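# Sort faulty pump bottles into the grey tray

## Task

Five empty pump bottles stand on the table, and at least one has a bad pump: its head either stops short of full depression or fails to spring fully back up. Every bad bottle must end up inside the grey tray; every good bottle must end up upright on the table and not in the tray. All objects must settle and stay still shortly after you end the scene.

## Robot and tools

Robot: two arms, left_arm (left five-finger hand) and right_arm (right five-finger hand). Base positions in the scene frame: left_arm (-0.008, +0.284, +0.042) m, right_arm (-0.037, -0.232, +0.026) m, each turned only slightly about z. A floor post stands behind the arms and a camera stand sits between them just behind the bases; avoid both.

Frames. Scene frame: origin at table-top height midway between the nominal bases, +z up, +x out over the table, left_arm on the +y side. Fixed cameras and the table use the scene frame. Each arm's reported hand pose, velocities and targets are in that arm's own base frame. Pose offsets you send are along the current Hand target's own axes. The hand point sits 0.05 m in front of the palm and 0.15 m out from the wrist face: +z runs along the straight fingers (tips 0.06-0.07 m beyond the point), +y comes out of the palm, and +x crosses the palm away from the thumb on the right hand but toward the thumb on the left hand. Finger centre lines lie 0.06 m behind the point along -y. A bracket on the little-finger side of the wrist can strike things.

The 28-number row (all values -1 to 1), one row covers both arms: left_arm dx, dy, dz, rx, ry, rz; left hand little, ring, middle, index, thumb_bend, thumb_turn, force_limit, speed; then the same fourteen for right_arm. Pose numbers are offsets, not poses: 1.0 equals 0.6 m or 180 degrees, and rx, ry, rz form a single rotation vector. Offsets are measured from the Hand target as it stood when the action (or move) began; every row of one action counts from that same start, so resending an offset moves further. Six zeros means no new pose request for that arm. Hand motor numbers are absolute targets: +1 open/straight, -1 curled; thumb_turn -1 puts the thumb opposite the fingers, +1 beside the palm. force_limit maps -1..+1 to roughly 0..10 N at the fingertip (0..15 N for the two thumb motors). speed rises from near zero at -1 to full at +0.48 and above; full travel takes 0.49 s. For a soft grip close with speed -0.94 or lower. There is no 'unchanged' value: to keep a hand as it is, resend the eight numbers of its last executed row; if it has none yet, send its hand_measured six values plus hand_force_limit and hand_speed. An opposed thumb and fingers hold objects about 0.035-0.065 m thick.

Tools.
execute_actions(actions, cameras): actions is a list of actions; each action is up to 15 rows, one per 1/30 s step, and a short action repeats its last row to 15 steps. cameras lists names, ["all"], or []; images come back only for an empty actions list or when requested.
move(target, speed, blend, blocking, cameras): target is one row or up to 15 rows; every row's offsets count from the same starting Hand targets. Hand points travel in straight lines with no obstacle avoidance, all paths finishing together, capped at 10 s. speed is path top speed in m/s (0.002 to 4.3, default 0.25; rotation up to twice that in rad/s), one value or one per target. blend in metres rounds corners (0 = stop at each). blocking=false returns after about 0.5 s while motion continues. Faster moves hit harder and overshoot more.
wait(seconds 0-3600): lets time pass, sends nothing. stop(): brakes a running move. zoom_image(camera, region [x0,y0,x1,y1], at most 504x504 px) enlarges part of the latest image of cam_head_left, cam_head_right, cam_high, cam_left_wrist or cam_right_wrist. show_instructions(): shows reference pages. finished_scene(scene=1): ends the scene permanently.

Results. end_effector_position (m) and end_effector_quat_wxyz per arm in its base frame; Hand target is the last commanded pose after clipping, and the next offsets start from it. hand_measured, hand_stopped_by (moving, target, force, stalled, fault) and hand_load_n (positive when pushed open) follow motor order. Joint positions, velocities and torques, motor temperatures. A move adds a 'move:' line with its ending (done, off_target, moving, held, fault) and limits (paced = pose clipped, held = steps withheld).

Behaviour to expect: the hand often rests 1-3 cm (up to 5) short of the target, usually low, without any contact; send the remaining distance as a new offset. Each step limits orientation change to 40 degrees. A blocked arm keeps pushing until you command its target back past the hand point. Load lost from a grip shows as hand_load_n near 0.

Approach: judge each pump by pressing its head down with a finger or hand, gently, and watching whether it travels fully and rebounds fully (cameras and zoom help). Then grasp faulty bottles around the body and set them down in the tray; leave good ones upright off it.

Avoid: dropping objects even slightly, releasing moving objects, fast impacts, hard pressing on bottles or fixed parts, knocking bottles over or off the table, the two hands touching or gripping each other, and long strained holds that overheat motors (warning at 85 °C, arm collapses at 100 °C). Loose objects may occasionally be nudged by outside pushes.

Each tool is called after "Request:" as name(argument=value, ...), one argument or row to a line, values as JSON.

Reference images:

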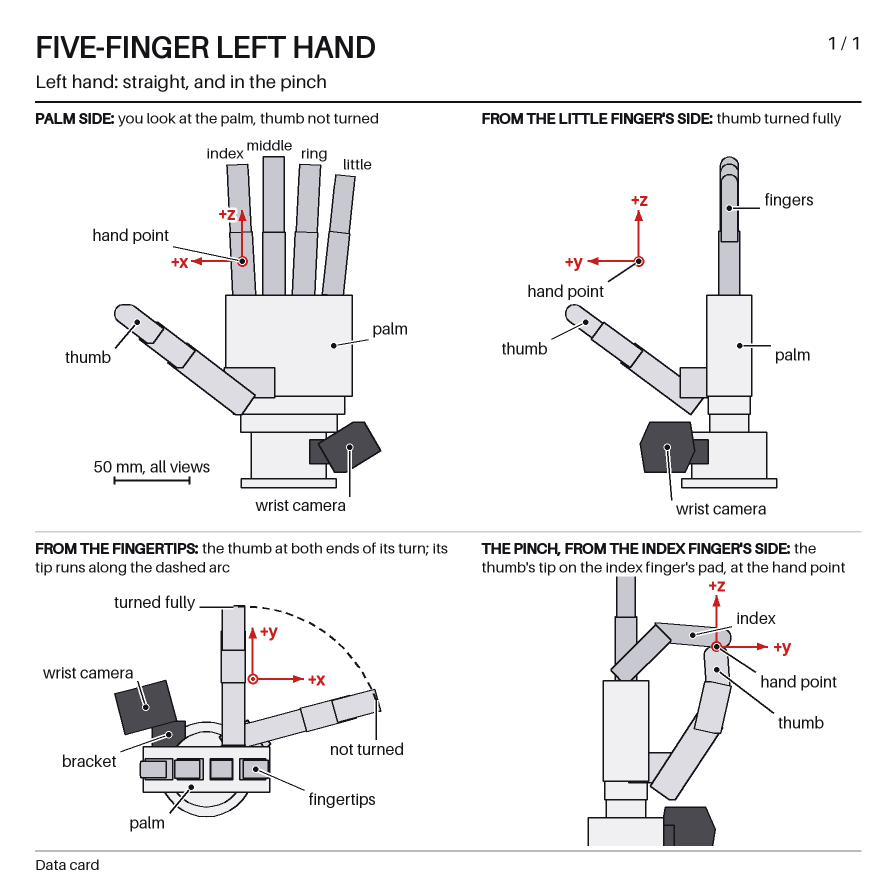

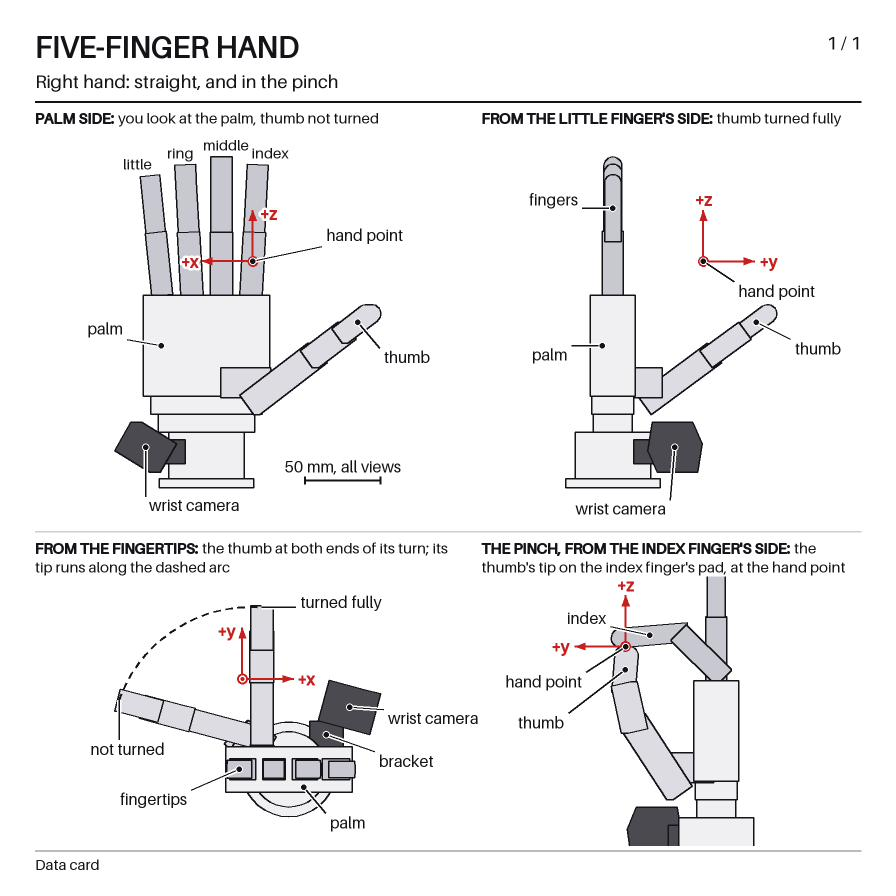

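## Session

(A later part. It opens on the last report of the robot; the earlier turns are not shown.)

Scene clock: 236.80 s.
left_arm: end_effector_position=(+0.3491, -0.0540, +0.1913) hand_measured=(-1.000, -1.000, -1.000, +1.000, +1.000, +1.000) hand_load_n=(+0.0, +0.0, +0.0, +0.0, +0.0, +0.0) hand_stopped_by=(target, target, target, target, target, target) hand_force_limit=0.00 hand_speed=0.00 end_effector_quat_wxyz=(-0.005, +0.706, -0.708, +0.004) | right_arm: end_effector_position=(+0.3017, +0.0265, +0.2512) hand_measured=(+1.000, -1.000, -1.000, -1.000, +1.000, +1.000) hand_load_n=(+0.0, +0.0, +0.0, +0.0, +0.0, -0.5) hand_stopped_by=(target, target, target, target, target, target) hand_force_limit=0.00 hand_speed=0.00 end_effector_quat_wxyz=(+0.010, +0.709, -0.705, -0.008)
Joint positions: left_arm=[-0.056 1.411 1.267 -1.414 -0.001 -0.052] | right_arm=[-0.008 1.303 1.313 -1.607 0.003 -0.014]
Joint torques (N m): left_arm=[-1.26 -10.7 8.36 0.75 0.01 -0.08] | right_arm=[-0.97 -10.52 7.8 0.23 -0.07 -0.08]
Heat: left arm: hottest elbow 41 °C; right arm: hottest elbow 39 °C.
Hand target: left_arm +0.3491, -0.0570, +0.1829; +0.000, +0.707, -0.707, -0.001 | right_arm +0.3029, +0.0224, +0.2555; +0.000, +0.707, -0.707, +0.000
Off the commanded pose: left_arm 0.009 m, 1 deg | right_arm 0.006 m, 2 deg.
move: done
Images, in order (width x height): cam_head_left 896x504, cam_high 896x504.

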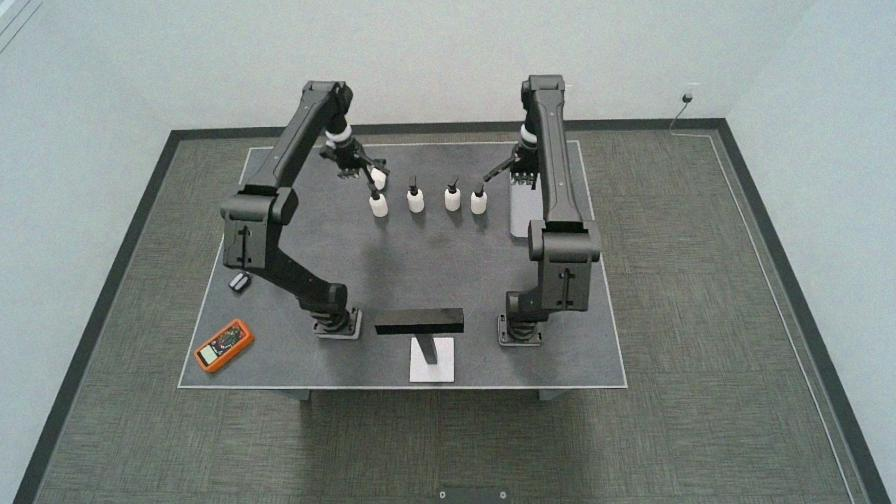

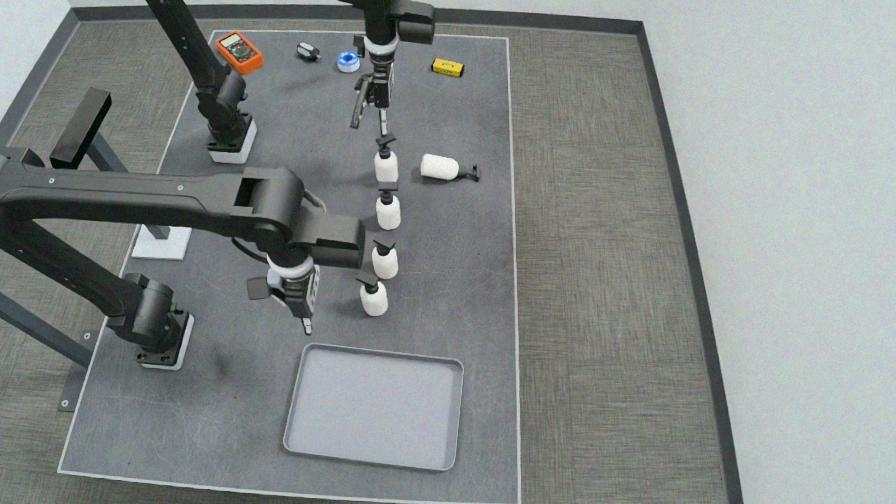

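Request:
move(
  target=[0,0,0.0167,0,0,0,-1,-1,-1,1,1,1,0,0, 0,0,0,0,0,0,1,-1,-1,-1,1,1,0,0],
  cameras=[],
  speed=0.05,
)

Request:
move(
  target=[0,0,0.0167,0,0,0,-1,-1,-1,1,1,1,0,0, 0,0,0,0,0,0,1,-1,-1,-1,1,1,0,0],
  cameras=["cam_high","cam_head_left"],
  speed=0.05,
)

Request:
zoom_image(
  camera="cam_high",
  region=[340, 100, 440, 190],
)

Request:
zoom_image(
  camera="cam_head_left",
  region=[355, 160, 395, 200],
)

Scene clock: 239.13 s.
left_arm: end_effector_position=(+0.3491, -0.0540, +0.1829) hand_measured=(-1.000, -1.000, -1.000, +1.000, +1.000, +1.000) hand_load_n=(+0.0, +0.0, +0.5, +0.0, +0.0, +0.0) hand_stopped_by=(target, target, target, target, target, target) hand_force_limit=0.00 hand_speed=0.00 end_effector_quat_wxyz=(-0.006, +0.706, -0.708, +0.006) | right_arm: end_effector_position=(+0.3017, +0.0265, +0.2512) hand_measured=(+1.000, -1.000, -1.000, -1.000, +1.000, +1.000) hand_load_n=(+0.0, +0.0, +0.0, +0.0, +0.0, +0.0) hand_stopped_by=(target, target, target, target, target, target) hand_force_limit=0.00 hand_speed=0.00 end_effector_quat_wxyz=(+0.010, +0.709, -0.705, -0.008)
Joint positions: left_arm=[-0.056 1.411 1.245 -1.387 -0.001 -0.052] | right_arm=[-0.008 1.303 1.313 -1.607 0.003 -0.014]
Joint torques (N m): left_arm=[-1.26 -10.23 8.34 0.76 0.01 -0.08] | right_arm=[-0.97 -10.52 7.82 0.24 -0.07 -0.08]
Heat: left arm: hottest elbow 40 °C; right arm: hottest elbow 39 °C.
Hand target: left_arm +0.3492, -0.0570, +0.1729; +0.000, +0.707, -0.707, +0.000 | right_arm +0.3029, +0.0224, +0.2555; +0.000, +0.707, -0.707, +0.000
Off the commanded pose: left_arm 0.010 m, 1 deg | right_arm 0.006 m, 2 deg.
move: done

Scene clock: 239.83 s.
left_arm: end_effector_position=(+0.3498, -0.0540, +0.1745) hand_measured=(-1.000, -1.000, -1.000, +1.000, +1.000, +1.000) hand_load_n=(+0.0, +0.0, +0.0, +0.0, +0.0, +0.0) hand_stopped_by=(target, target, target, target, target, target) hand_force_limit=0.00 hand_speed=0.00 end_effector_quat_wxyz=(-0.008, +0.706, -0.708, +0.008) | right_arm: end_effector_position=(+0.3017, +0.0265, +0.2512) hand_measured=(+1.000, -1.000, -1.000, -1.000, +1.000, +1.000) hand_load_n=(-0.5, +0.5, +0.0, +0.0, +0.0, +0.0) hand_stopped_by=(target, target, target, target, target, target) hand_force_limit=0.00 hand_speed=0.00 end_effector_quat_wxyz=(+0.010, +0.709, -0.705, -0.008)
Joint positions: left_arm=[-0.056 1.413 1.226 -1.361 -0.001 -0.052] | right_arm=[-0.008 1.303 1.313 -1.607 0.003 -0.014]
Joint torques (N m): left_arm=[-1.26 -9.93 8.14 0.75 0.01 -0.08] | right_arm=[-0.97 -10.52 7.82 0.23 -0.07 -0.08]
Heat: left arm: hottest elbow 40 °C; right arm: hottest elbow 39 °C.
Hand target: left_arm +0.3492, -0.0570, +0.1628; +0.000, +0.707, -0.707, -0.001 | right_arm +0.3029, +0.0224, +0.2555; +0.000, +0.707, -0.707, +0.000
Off the commanded pose: left_arm 0.012 m, 1 deg | right_arm 0.006 m, 2 deg.
move: off_target (left_arm)
Images, in order (width x height): cam_head_left 896x504, cam_high 896x504.

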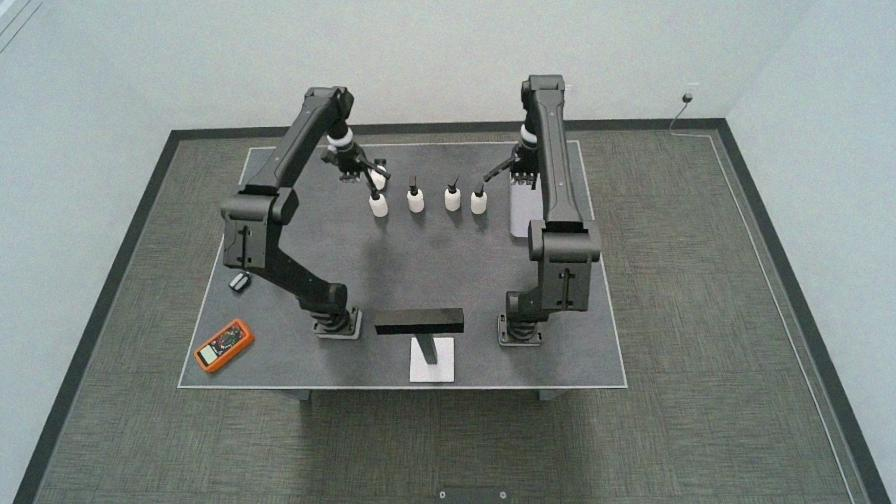

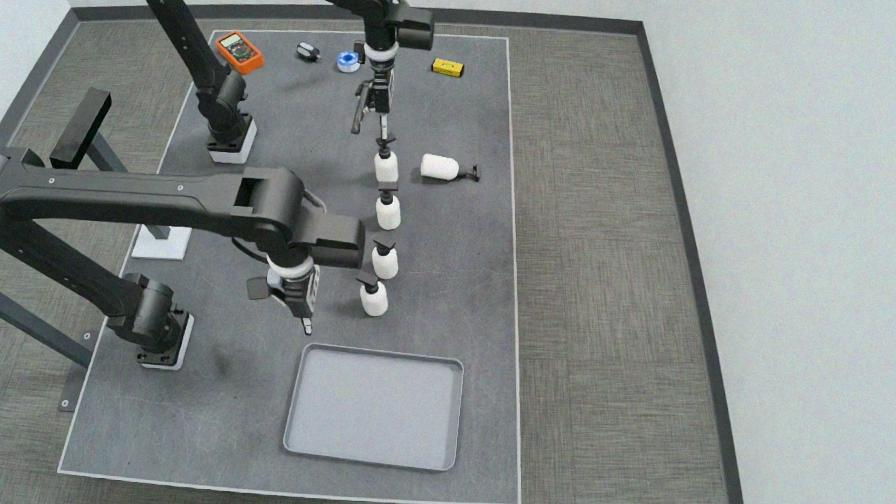

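Scaled by 5.040 from the camera's image (finer frame: 1280x720).

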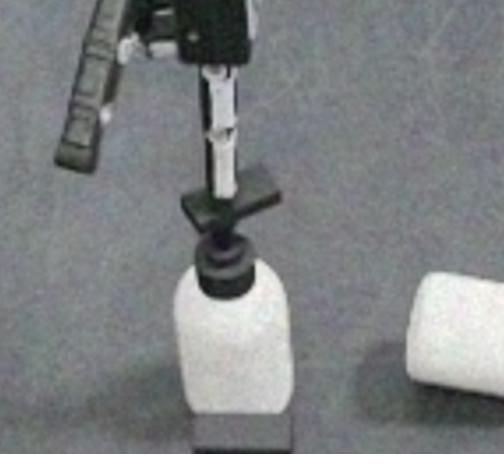

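Scaled by 12.600 from the camera's image (finer frame: 1280x720).

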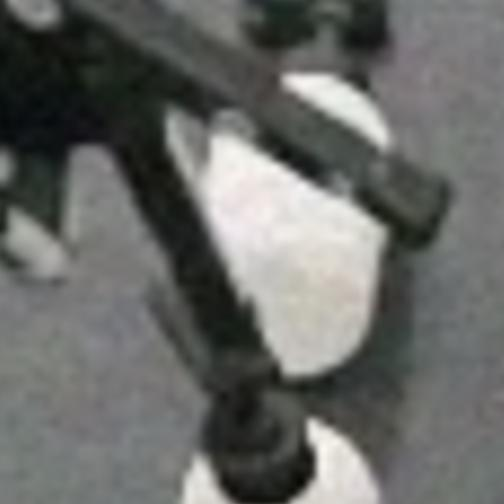

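Request:
move(
  target=[0,0,0.0167,0,0,0,-1,-1,-1,1,1,1,0,0, 0,0,0,0,0,0,1,-1,-1,-1,1,1,0,0],
  cameras=["cam_high","cam_head_left"],
  speed=0.05,
)

Request:
zoom_image(
  camera="cam_high",
  region=[340, 100, 440, 190],
)

Request:
zoom_image(
  camera="cam_head_left",
  region=[355, 160, 395, 200],
)

Scene clock: 242.13 s.
left_arm: end_effector_position=(+0.3538, -0.0547, +0.1718) hand_measured=(-1.000, -1.000, -1.000, +1.000, +1.000, +1.000) hand_load_n=(+0.0, +0.0, +0.0, -1.0, +0.0, +0.0) hand_stopped_by=(target, target, target, target, target, target) hand_force_limit=0.00 hand_speed=0.00 end_effector_quat_wxyz=(-0.012, +0.706, -0.708, +0.015) | right_arm: end_effector_position=(+0.3017, +0.0265, +0.2512) hand_measured=(+1.000, -1.000, -1.000, -1.000, +1.000, +1.000) hand_load_n=(+0.0, +0.0, +0.0, +0.0, +0.0, +0.0) hand_stopped_by=(target, target, target, target, target, target) hand_force_limit=0.00 hand_speed=0.00 end_effector_quat_wxyz=(+0.010, +0.709, -0.705, -0.008)
Joint positions: left_arm=[-0.056 1.413 1.22 -1.339 0.002 -0.052] | right_arm=[-0.008 1.303 1.313 -1.607 0.003 -0.014]
Joint torques (N m): left_arm=[-1.38 -9.52 6.76 0.98 -0.08 -0.08] | right_arm=[-0.97 -10.52 7.82 0.23 -0.07 -0.08]
Heat: left arm: hottest elbow 40 °C; right arm: hottest elbow 39 °C.
Hand target: left_arm +0.3492, -0.0569, +0.1529; +0.000, +0.707, -0.707, -0.001 | right_arm +0.3029, +0.0224, +0.2555; +0.000, +0.707, -0.707, +0.000
Off the commanded pose: left_arm 0.020 m, 2 deg | right_arm 0.006 m, 2 deg.
move: off_target (left_arm)
Images, in order (width x height): cam_head_left 896x504, cam_high 896x504.

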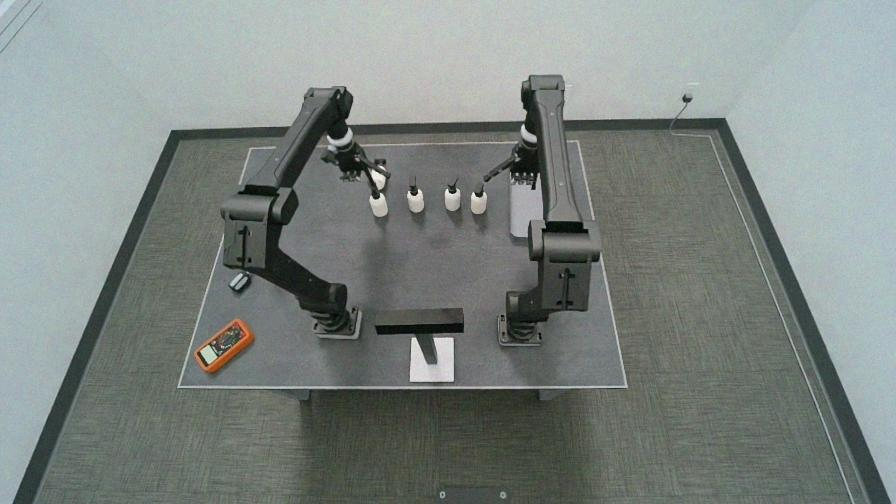

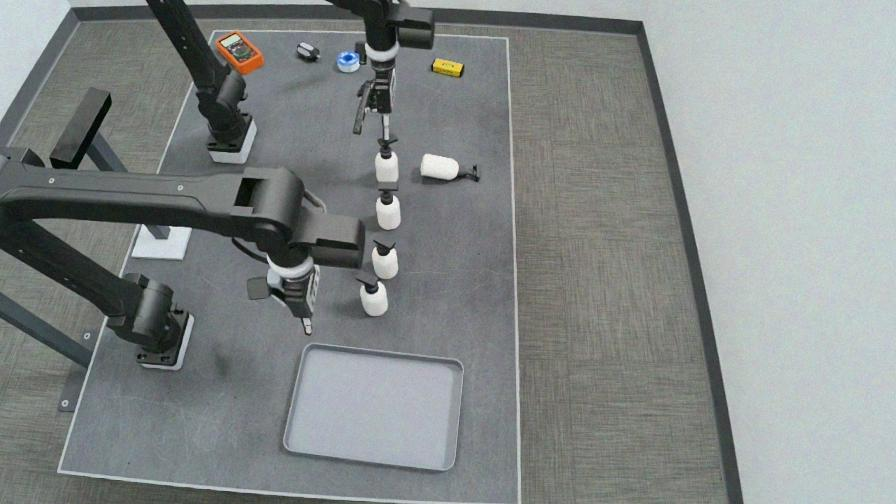

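Scaled by 5.040 from the camera's image (finer frame: 1280x720).

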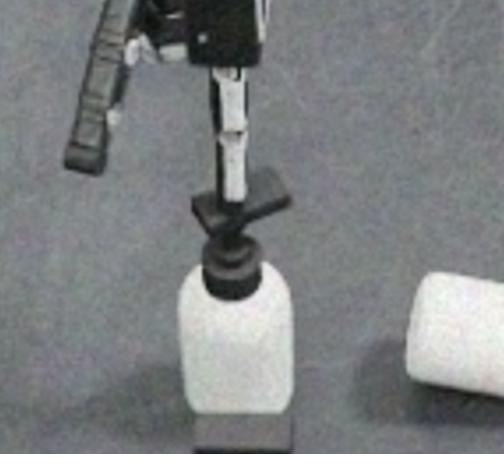

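Scaled by 12.600 from the camera's image (finer frame: 1280x720).

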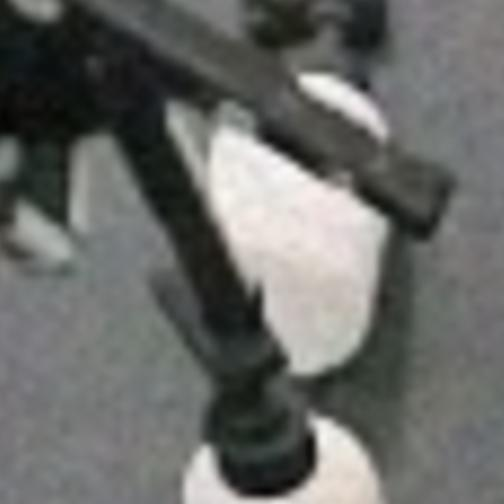

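Request:
move(
  target=[0,0.01,0.0167,0,0,0,-1,-1,-1,1,1,1,0,0, 0,0,0,0,0,0,1,-1,-1,-1,1,1,0,0],
  cameras=[],
  speed=0.05,
)

Request:
move(
  target=[0,0.01,0.0167,0,0,0,-1,-1,-1,1,1,1,0,0, 0,0,0,0,0,0,1,-1,-1,-1,1,1,0,0],
  cameras=["cam_high","cam_head_left"],
  speed=0.05,
)

Request:
zoom_image(
  camera="cam_high",
  region=[340, 100, 440, 190],
)

Request:
zoom_image(
  camera="cam_head_left",
  region=[355, 160, 395, 200],
)

Scene clock: 245.40 s.
left_arm: end_effector_position=(+0.3514, -0.0552, +0.1666) hand_measured=(-1.000, -1.000, -1.000, +1.000, +1.000, +1.000) hand_load_n=(+0.0, +0.0, +0.0, -1.5, +0.0, +0.0) hand_stopped_by=(target, target, target, target, target, target) hand_force_limit=0.00 hand_speed=0.00 end_effector_quat_wxyz=(-0.015, +0.705, -0.708, +0.021) | right_arm: end_effector_position=(+0.3017, +0.0265, +0.2512) hand_measured=(+1.000, -1.000, -1.000, -1.000, +1.000, +1.000) hand_load_n=(+0.0, +0.0, +0.0, +0.0, -0.5, +0.0) hand_stopped_by=(target, target, target, target, target, target) hand_force_limit=0.00 hand_speed=0.00 end_effector_quat_wxyz=(+0.010, +0.709, -0.705, -0.008)
Joint positions: left_arm=[-0.056 1.401 1.195 -1.314 0.005 -0.052] | right_arm=[-0.008 1.303 1.313 -1.607 0.003 -0.014]
Joint torques (N m): left_arm=[-1.32 -9.05 5.79 1.03 -0.19 -0.09] | right_arm=[-0.97 -10.52 7.82 0.24 -0.07 -0.08]
Heat: left arm: hottest elbow 40 °C; right arm: hottest elbow 39 °C.
Hand target: left_arm +0.3432, -0.0569, +0.1429; +0.000, +0.707, -0.707, -0.001 | right_arm +0.3029, +0.0224, +0.2555; +0.000, +0.707, -0.707, +0.000
Off the commanded pose: left_arm 0.025 m, 3 deg | right_arm 0.006 m, 2 deg.
move: off_target (left_arm)

Scene clock: 246.13 s.
left_arm: end_effector_position=(+0.3481, -0.0552, +0.1628) hand_measured=(-1.000, -1.000, -1.000, +1.000, +1.000, +1.000) hand_load_n=(+0.0, +0.0, +0.0, -1.0, +0.0, -0.5) hand_stopped_by=(target, target, target, target, target, target) hand_force_limit=0.00 hand_speed=0.00 end_effector_quat_wxyz=(-0.022, +0.705, -0.708, +0.028) | right_arm: end_effector_position=(+0.3017, +0.0265, +0.2512) hand_measured=(+1.000, -1.000, -1.000, -1.000, +1.000, +1.000) hand_load_n=(+0.0, +0.0, +0.0, +0.0, +0.0, +0.0) hand_stopped_by=(target, target, target, target, target, target) hand_force_limit=0.00 hand_speed=0.00 end_effector_quat_wxyz=(+0.010, +0.709, -0.705, -0.008)
Joint positions: left_arm=[-0.056 1.38 1.166 -1.286 0.005 -0.053] | right_arm=[-0.008 1.303 1.313 -1.607 0.003 -0.014]
Joint torques (N m): left_arm=[-1.38 -7.71 5.23 0.91 -0.22 -0.08] | right_arm=[-0.97 -10.52 7.8 0.24 -0.07 -0.08]
Heat: left arm: hottest elbow 40 °C; right arm: hottest elbow 39 °C.
Hand target: left_arm +0.3372, -0.0570, +0.1328; +0.000, +0.707, -0.707, -0.001 | right_arm +0.3029, +0.0224, +0.2555; +0.000, +0.707, -0.707, +0.000
Off the commanded pose: left_arm 0.032 m, 4 deg | right_arm 0.006 m, 2 deg.
move: off_target (left_arm)
Images, in order (width x height): cam_head_left 896x504, cam_high 896x504.

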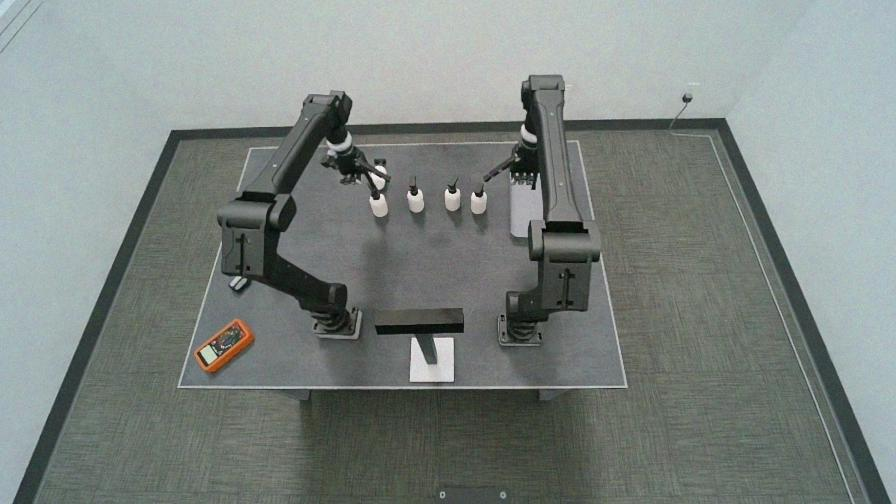

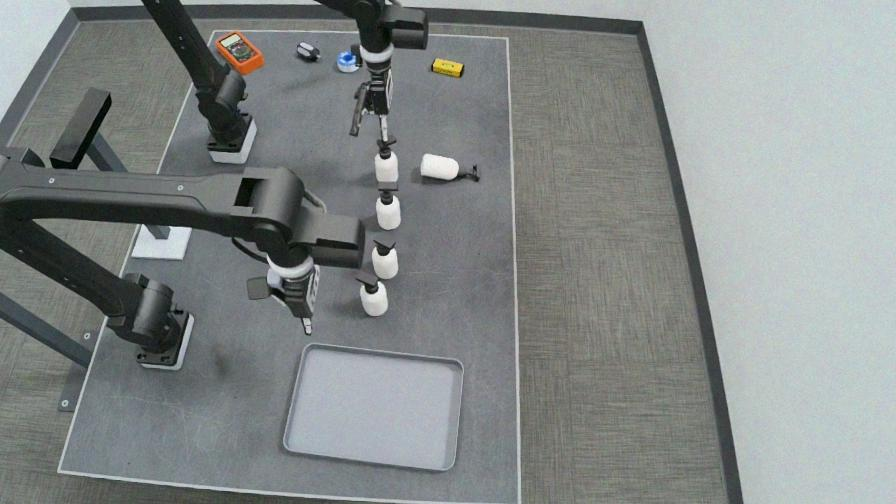

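Scaled by 5.040 from the camera's image (finer frame: 1280x720).

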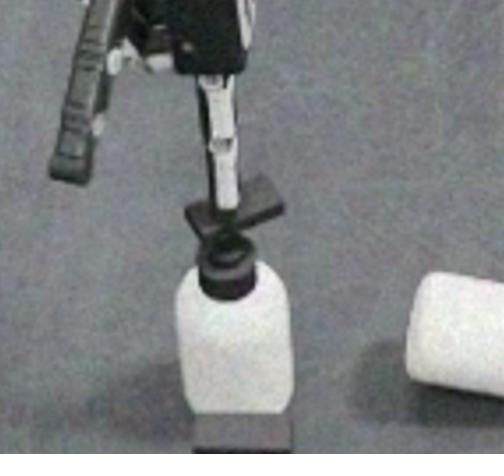

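Scaled by 12.600 from the camera's image (finer frame: 1280x720).

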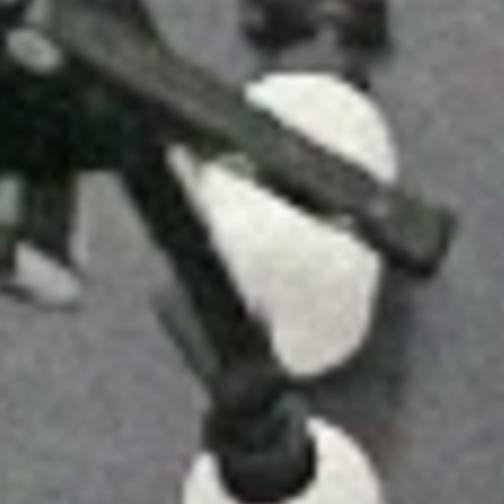

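Request:
move(
  target=[0,0.01,0.0167,0,0,0,-1,-1,-1,1,1,1,0,0, 0,0,0,0,0,0,1,-1,-1,-1,1,1,0,0],
  cameras=[],
  speed=0.05,
)

Request:
move(
  target=[0,0.01,0.0167,0,0,0,-1,-1,-1,1,1,1,0,0, 0,0,0,0,0,0,1,-1,-1,-1,1,1,0,0],
  cameras=["cam_high","cam_head_left"],
  speed=0.05,
)

Request:
zoom_image(
  camera="cam_high",
  region=[340, 100, 440, 190],
)

Request:
zoom_image(
  camera="cam_head_left",
  region=[355, 160, 395, 200],
)

Scene clock: 248.87 s.
left_arm: end_effector_position=(+0.3463, -0.0552, +0.1586) hand_measured=(-1.000, -1.000, -1.000, +1.000, +1.000, +1.000) hand_load_n=(+0.0, +0.0, +0.0, -1.0, +0.0, +0.0) hand_stopped_by=(target, target, target, target, target, target) hand_force_limit=0.00 hand_speed=0.00 end_effector_quat_wxyz=(-0.028, +0.706, -0.707, +0.036) | right_arm: end_effector_position=(+0.3017, +0.0265, +0.2512) hand_measured=(+1.000, -1.000, -1.000, -1.000, +1.000, +1.000) hand_load_n=(+0.0, +0.0, -0.5, +0.0, +0.0, +0.0) hand_stopped_by=(target, target, target, target, target, target) hand_force_limit=0.00 hand_speed=0.00 end_effector_quat_wxyz=(+0.010, +0.709, -0.705, -0.008)
Joint positions: left_arm=[-0.056 1.363 1.141 -1.258 0.005 -0.055] | right_arm=[-0.008 1.303 1.313 -1.607 0.003 -0.014]
Joint torques (N m): left_arm=[-1.44 -6.95 4.41 0.9 -0.23 -0.07] | right_arm=[-0.97 -10.52 7.8 0.24 -0.07 -0.08]
Heat: left arm: hottest elbow 40 °C; right arm: hottest elbow 39 °C.
Hand target: left_arm +0.3312, -0.0569, +0.1228; +0.000, +0.707, -0.707, -0.001 | right_arm +0.3029, +0.0224, +0.2555; +0.000, +0.707, -0.707, +0.000
Off the commanded pose: left_arm 0.039 m, 5 deg | right_arm 0.006 m, 2 deg.
move: off_target (left_arm)

Scene clock: 249.60 s.
left_arm: end_effector_position=(+0.3433, -0.0554, +0.1543) hand_measured=(-1.000, -1.000, -1.000, +1.000, +1.000, +1.000) hand_load_n=(+0.0, +0.0, +0.0, +0.0, +0.0, +0.0) hand_stopped_by=(target, target, target, target, target, target) hand_force_limit=0.00 hand_speed=0.00 end_effector_quat_wxyz=(-0.033, +0.706, -0.706, +0.042) | right_arm: end_effector_position=(+0.3017, +0.0265, +0.2512) hand_measured=(+1.000, -1.000, -1.000, -1.000, +1.000, +1.000) hand_load_n=(+0.0, +0.0, +0.0, +0.0, +0.0, +0.0) hand_stopped_by=(target, target, target, target, target, target) hand_force_limit=0.00 hand_speed=0.00 end_effector_quat_wxyz=(+0.010, +0.709, -0.705, -0.008)
Joint positions: left_arm=[-0.056 1.345 1.113 -1.231 0.007 -0.056] | right_arm=[-0.008 1.303 1.313 -1.607 0.003 -0.014]
Joint torques (N m): left_arm=[-1.55 -5.77 3.86 0.84 -0.3 -0.07] | right_arm=[-0.97 -10.52 7.8 0.24 -0.07 -0.08]
Heat: left arm: hottest elbow 40 °C; right arm: hottest elbow 39 °C.
Hand target: left_arm +0.3251, -0.0569, +0.1128; +0.000, +0.707, -0.707, -0.001 | right_arm +0.3029, +0.0224, +0.2555; +0.000, +0.707, -0.707, +0.000
Off the commanded pose: left_arm 0.045 m, 6 deg | right_arm 0.006 m, 2 deg.
move: off_target (left_arm)
Images, in order (width x height): cam_head_left 896x504, cam_high 896x504.

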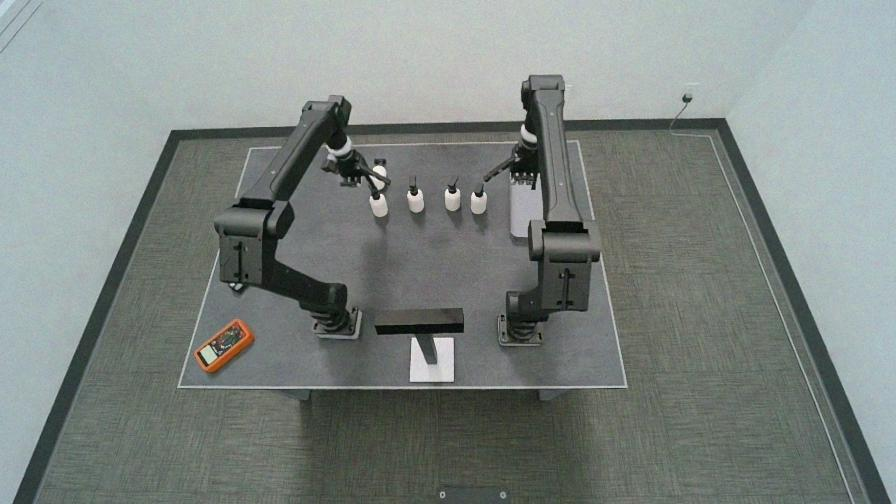

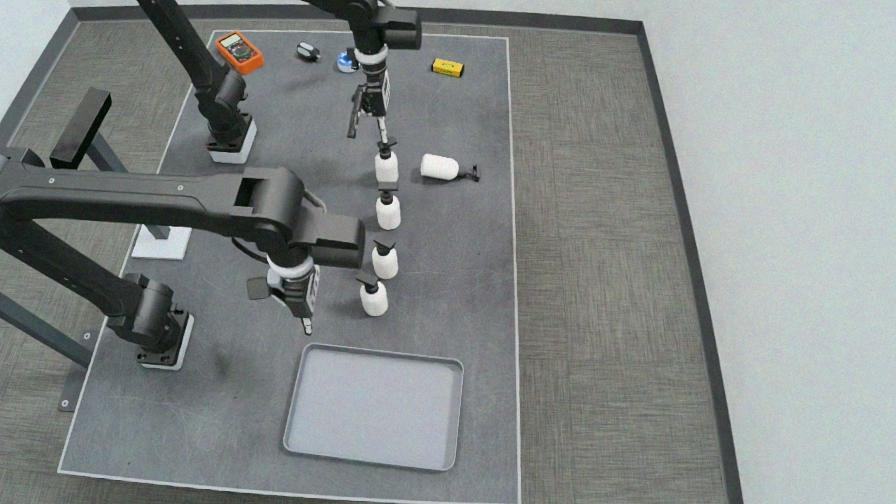

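Scaled by 5.040 from the camera's image (finer frame: 1280x720).

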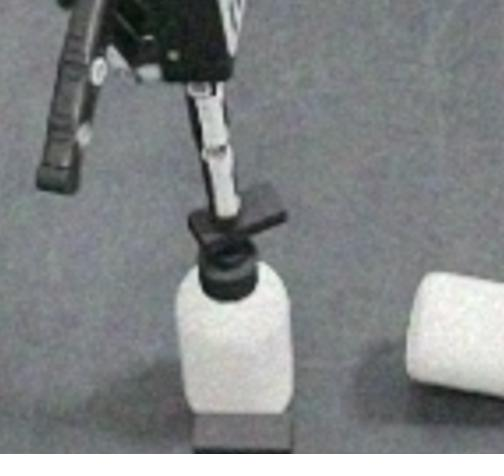

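Scaled by 12.600 from the camera's image (finer frame: 1280x720).

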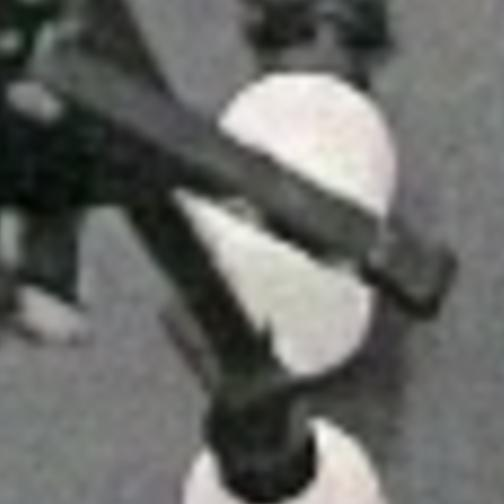

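Request:
move(
  target=[0,0.005,0.0167,0,0,0,-1,-1,-1,1,1,1,0,0, 0,0,0,0,0,0,1,-1,-1,-1,1,1,0,0],
  cameras=["cam_high","cam_head_left"],
  speed=0.05,
)

Request:
zoom_image(
  camera="cam_high",
  region=[340, 100, 440, 190],
)

Request:
move(
  target=[0,-0.03,-0.17,0,0,0,-1,-1,-1,1,1,1,0,0, 0,0,0,0,0,0,1,-1,-1,-1,1,1,0,0],
  cameras=["cam_high","cam_head_left"],
  speed=0.1,
)

Request:
zoom_image(
  camera="cam_high",
  region=[340, 100, 440, 190],
)

Request:
zoom_image(
  camera="cam_head_left",
  region=[355, 160, 395, 200],
)

Scene clock: 251.90 s.
left_arm: end_effector_position=(+0.3438, -0.0560, +0.1504) hand_measured=(-1.000, -1.000, -1.000, +1.000, +1.000, +1.000) hand_load_n=(+0.0, +0.0, +0.0, +0.0, -0.5, +0.0) hand_stopped_by=(target, target, target, target, target, target) hand_force_limit=0.00 hand_speed=0.00 end_effector_quat_wxyz=(-0.039, +0.706, -0.706, +0.050) | right_arm: end_effector_position=(+0.3017, +0.0265, +0.2512) hand_measured=(+1.000, -1.000, -1.000, -1.000, +1.000, +1.000) hand_load_n=(+0.0, +0.0, +0.0, +0.0, +0.0, +0.0) hand_stopped_by=(target, target, target, target, target, target) hand_force_limit=0.00 hand_speed=0.00 end_effector_quat_wxyz=(+0.010, +0.709, -0.705, -0.008)
Joint positions: left_arm=[-0.056 1.335 1.094 -1.203 0.01 -0.057] | right_arm=[-0.008 1.303 1.313 -1.607 0.003 -0.014]
Joint torques (N m): left_arm=[-1.55 -4.78 3.3 0.76 -0.38 -0.06] | right_arm=[-0.97 -10.52 7.8 0.24 -0.07 -0.08]
Heat: left arm: hottest elbow 39 °C; right arm: hottest elbow 38 °C.
Hand target: left_arm +0.3221, -0.0569, +0.1027; +0.000, +0.707, -0.707, -0.001 | right_arm +0.3029, +0.0224, +0.2555; +0.000, +0.707, -0.707, +0.000
Off the commanded pose: left_arm 0.052 m, 7 deg | right_arm 0.006 m, 2 deg.
move: off_target (left_arm)
Images, in order (width x height): cam_head_left 896x504, cam_high 896x504.

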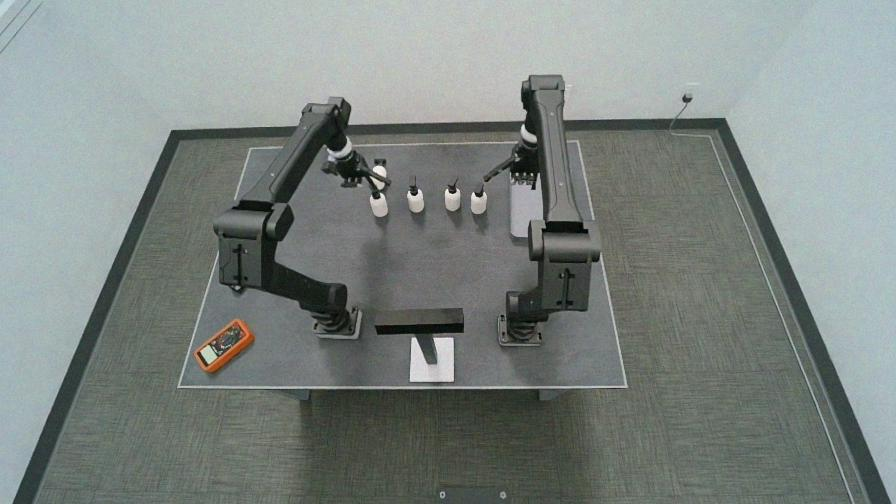

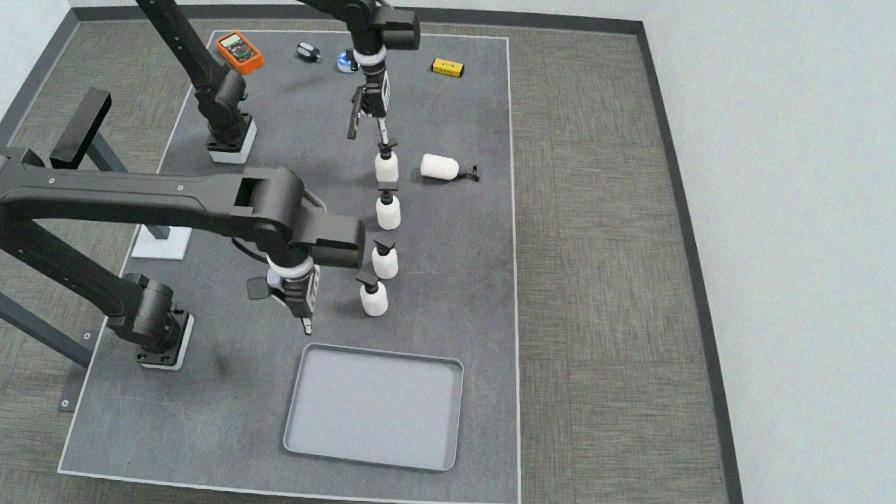

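Scaled by 5.040 from the camera's image (finer frame: 1280x720).

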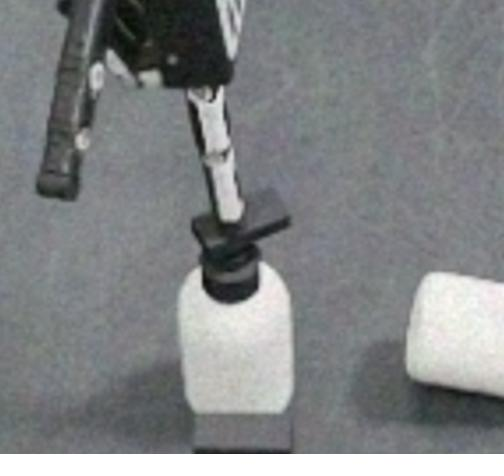

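Scene clock: 253.57 s.
left_arm: end_effector_position=(+0.3282, -0.0537, +0.1961) hand_measured=(-1.000, -1.000, -1.000, +1.000, +1.000, +1.000) hand_load_n=(+0.0, +0.0, +0.0, +0.0, +0.0, +0.0) hand_stopped_by=(target, target, target, target, target, target) hand_force_limit=0.00 hand_speed=0.00 end_effector_quat_wxyz=(+0.006, +0.708, -0.706, -0.005) | right_arm: end_effector_position=(+0.3017, +0.0265, +0.2512) hand_measured=(+1.000, -1.000, -1.000, -1.000, +1.000, +1.000) hand_load_n=(+0.0, +0.0, +0.0, +0.0, +0.0, +0.0) hand_stopped_by=(target, target, target, target, target, target) hand_force_limit=0.00 hand_speed=0.00 end_effector_quat_wxyz=(+0.010, +0.709, -0.705, -0.008)
Joint positions: left_arm=[-0.056 1.375 1.238 -1.45 0.002 -0.059] | right_arm=[-0.008 1.303 1.313 -1.607 0.003 -0.014]
Joint torques (N m): left_arm=[-1.38 -9.64 13.26 -0.09 -0.06 -0.02] | right_arm=[-0.97 -10.52 7.82 0.24 -0.07 -0.08]
Heat: left arm: hottest elbow 39 °C; right arm: hottest elbow 38 °C.
Hand target: left_arm +0.3402, -0.0570, +0.2047; +0.000, +0.707, -0.707, -0.001 | right_arm +0.3029, +0.0224, +0.2555; +0.000, +0.707, -0.707, +0.000
Off the commanded pose: left_arm 0.015 m, 1 deg | right_arm 0.006 m, 2 deg.
move: off_target (left_arm)
Images, in order (width x height): cam_head_left 896x504, cam_high 896x504.

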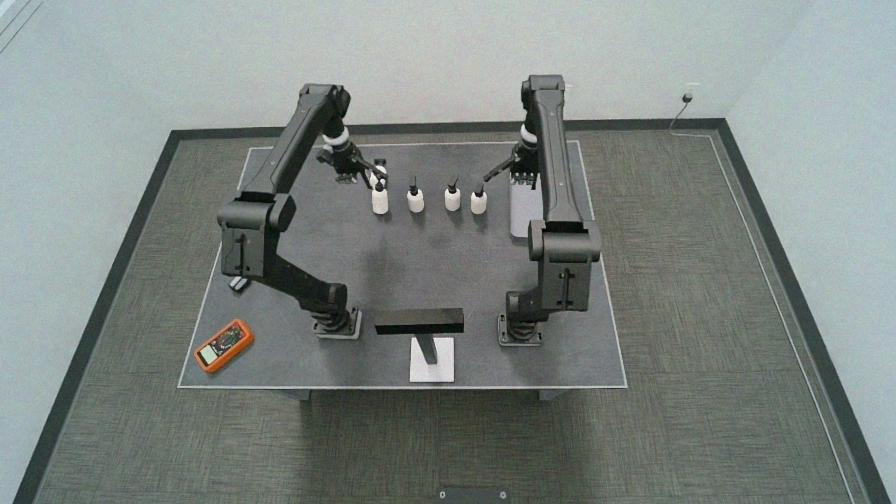

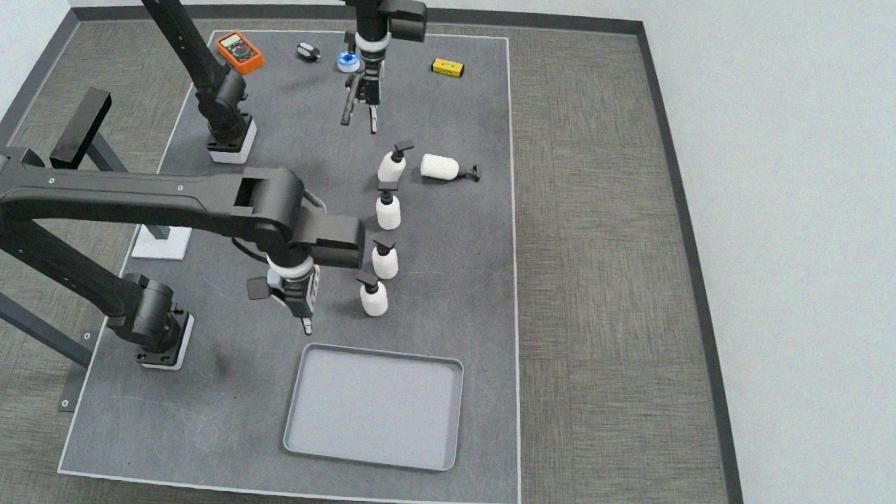

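Scaled by 5.040 from the camera's image (finer frame: 1280x720).

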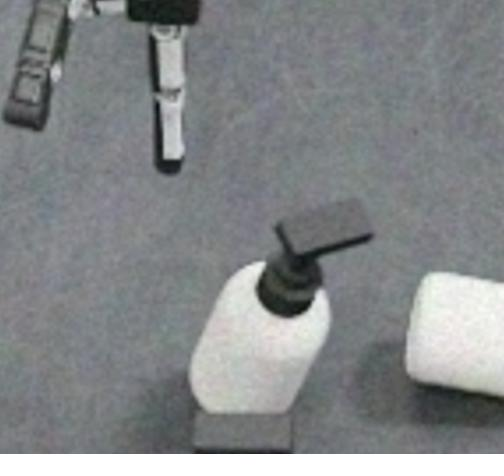

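Scaled by 12.600 from the camera's image (finer frame: 1280x720).

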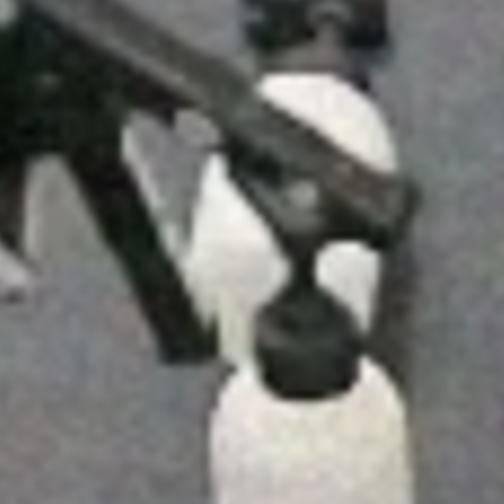

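Request:
wait(
  seconds=0.3,
  cameras=["cam_high","cam_head_left"],
)

Request:
zoom_image(
  camera="cam_high",
  region=[340, 100, 500, 240],
)

Scene clock: 254.47 s.
left_arm: end_effector_position=(+0.3282, -0.0537, +0.1961) hand_measured=(-1.000, -1.000, -1.000, +1.000, +1.000, +1.000) hand_load_n=(+0.0, -0.5, +0.0, +0.0, +0.0, +0.0) hand_stopped_by=(target, target, target, target, target, target) hand_force_limit=0.00 hand_speed=0.00 end_effector_quat_wxyz=(+0.006, +0.708, -0.706, -0.005) | right_arm: end_effector_position=(+0.3017, +0.0265, +0.2512) hand_measured=(+1.000, -1.000, -1.000, -1.000, +1.000, +1.000) hand_load_n=(+0.0, +0.0, +0.5, +0.0, +0.0, +0.0) hand_stopped_by=(target, target, target, target, target, target) hand_force_limit=0.00 hand_speed=0.00 end_effector_quat_wxyz=(+0.010, +0.709, -0.705, -0.008)
Joint positions: left_arm=[-0.056 1.375 1.238 -1.45 0.002 -0.059] | right_arm=[-0.008 1.303 1.313 -1.607 0.003 -0.014]
Joint torques (N m): left_arm=[-1.38 -9.64 13.26 -0.09 -0.06 -0.03] | right_arm=[-0.97 -10.52 7.8 0.24 -0.07 -0.08]
Heat: left arm: hottest elbow 39 °C; right arm: hottest elbow 38 °C.
Hand target: left_arm +0.3402, -0.0570, +0.2047; +0.000, +0.707, -0.707, -0.001 | right_arm +0.3029, +0.0224, +0.2555; +0.000, +0.707, -0.707, +0.000
Off the commanded pose: left_arm 0.015 m, 1 deg | right_arm 0.006 m, 2 deg.
wait: 0.30 s; at rest from the start
Images, in order (width x height): cam_head_left 896x504, cam_high 896x504.

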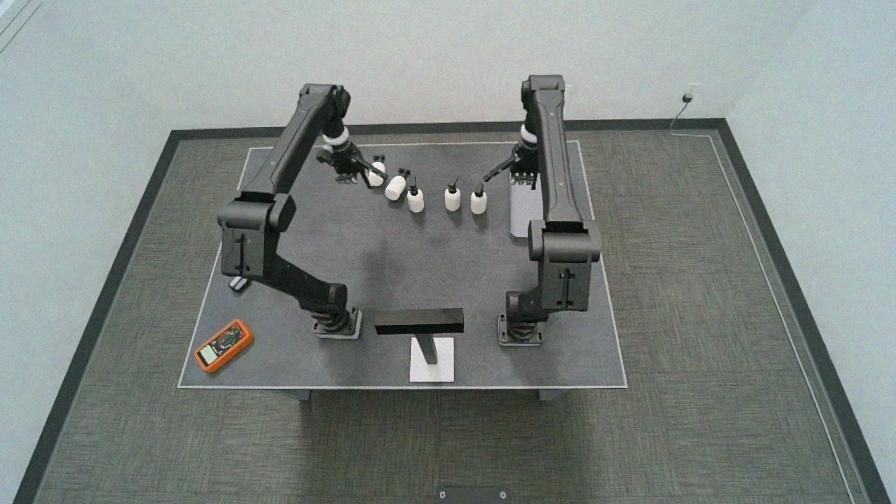

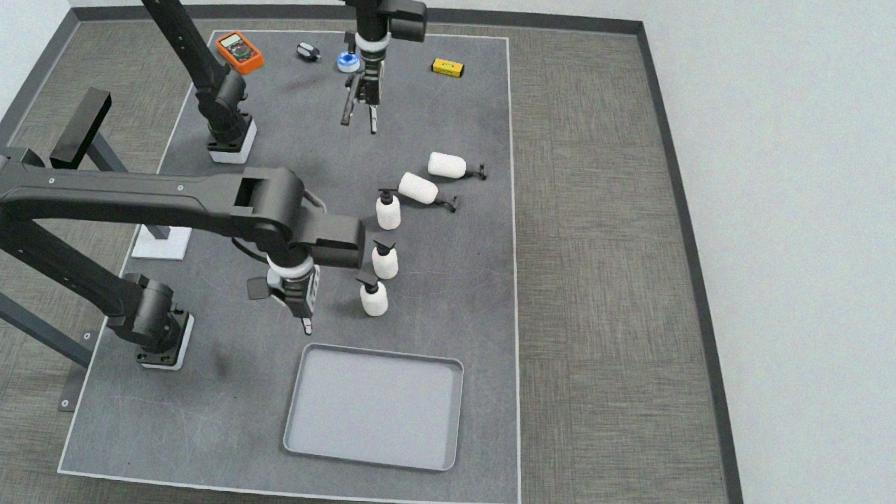

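Scaled by 3.150 from the camera's image (finer frame: 1280x720).

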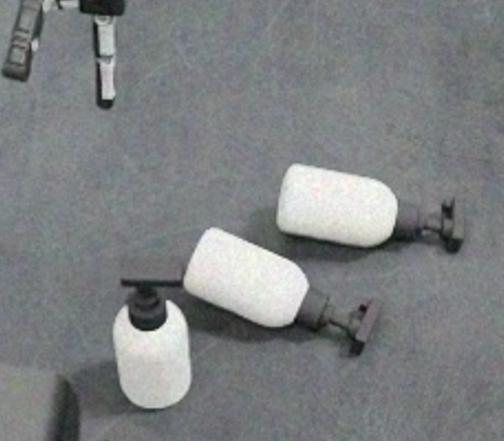

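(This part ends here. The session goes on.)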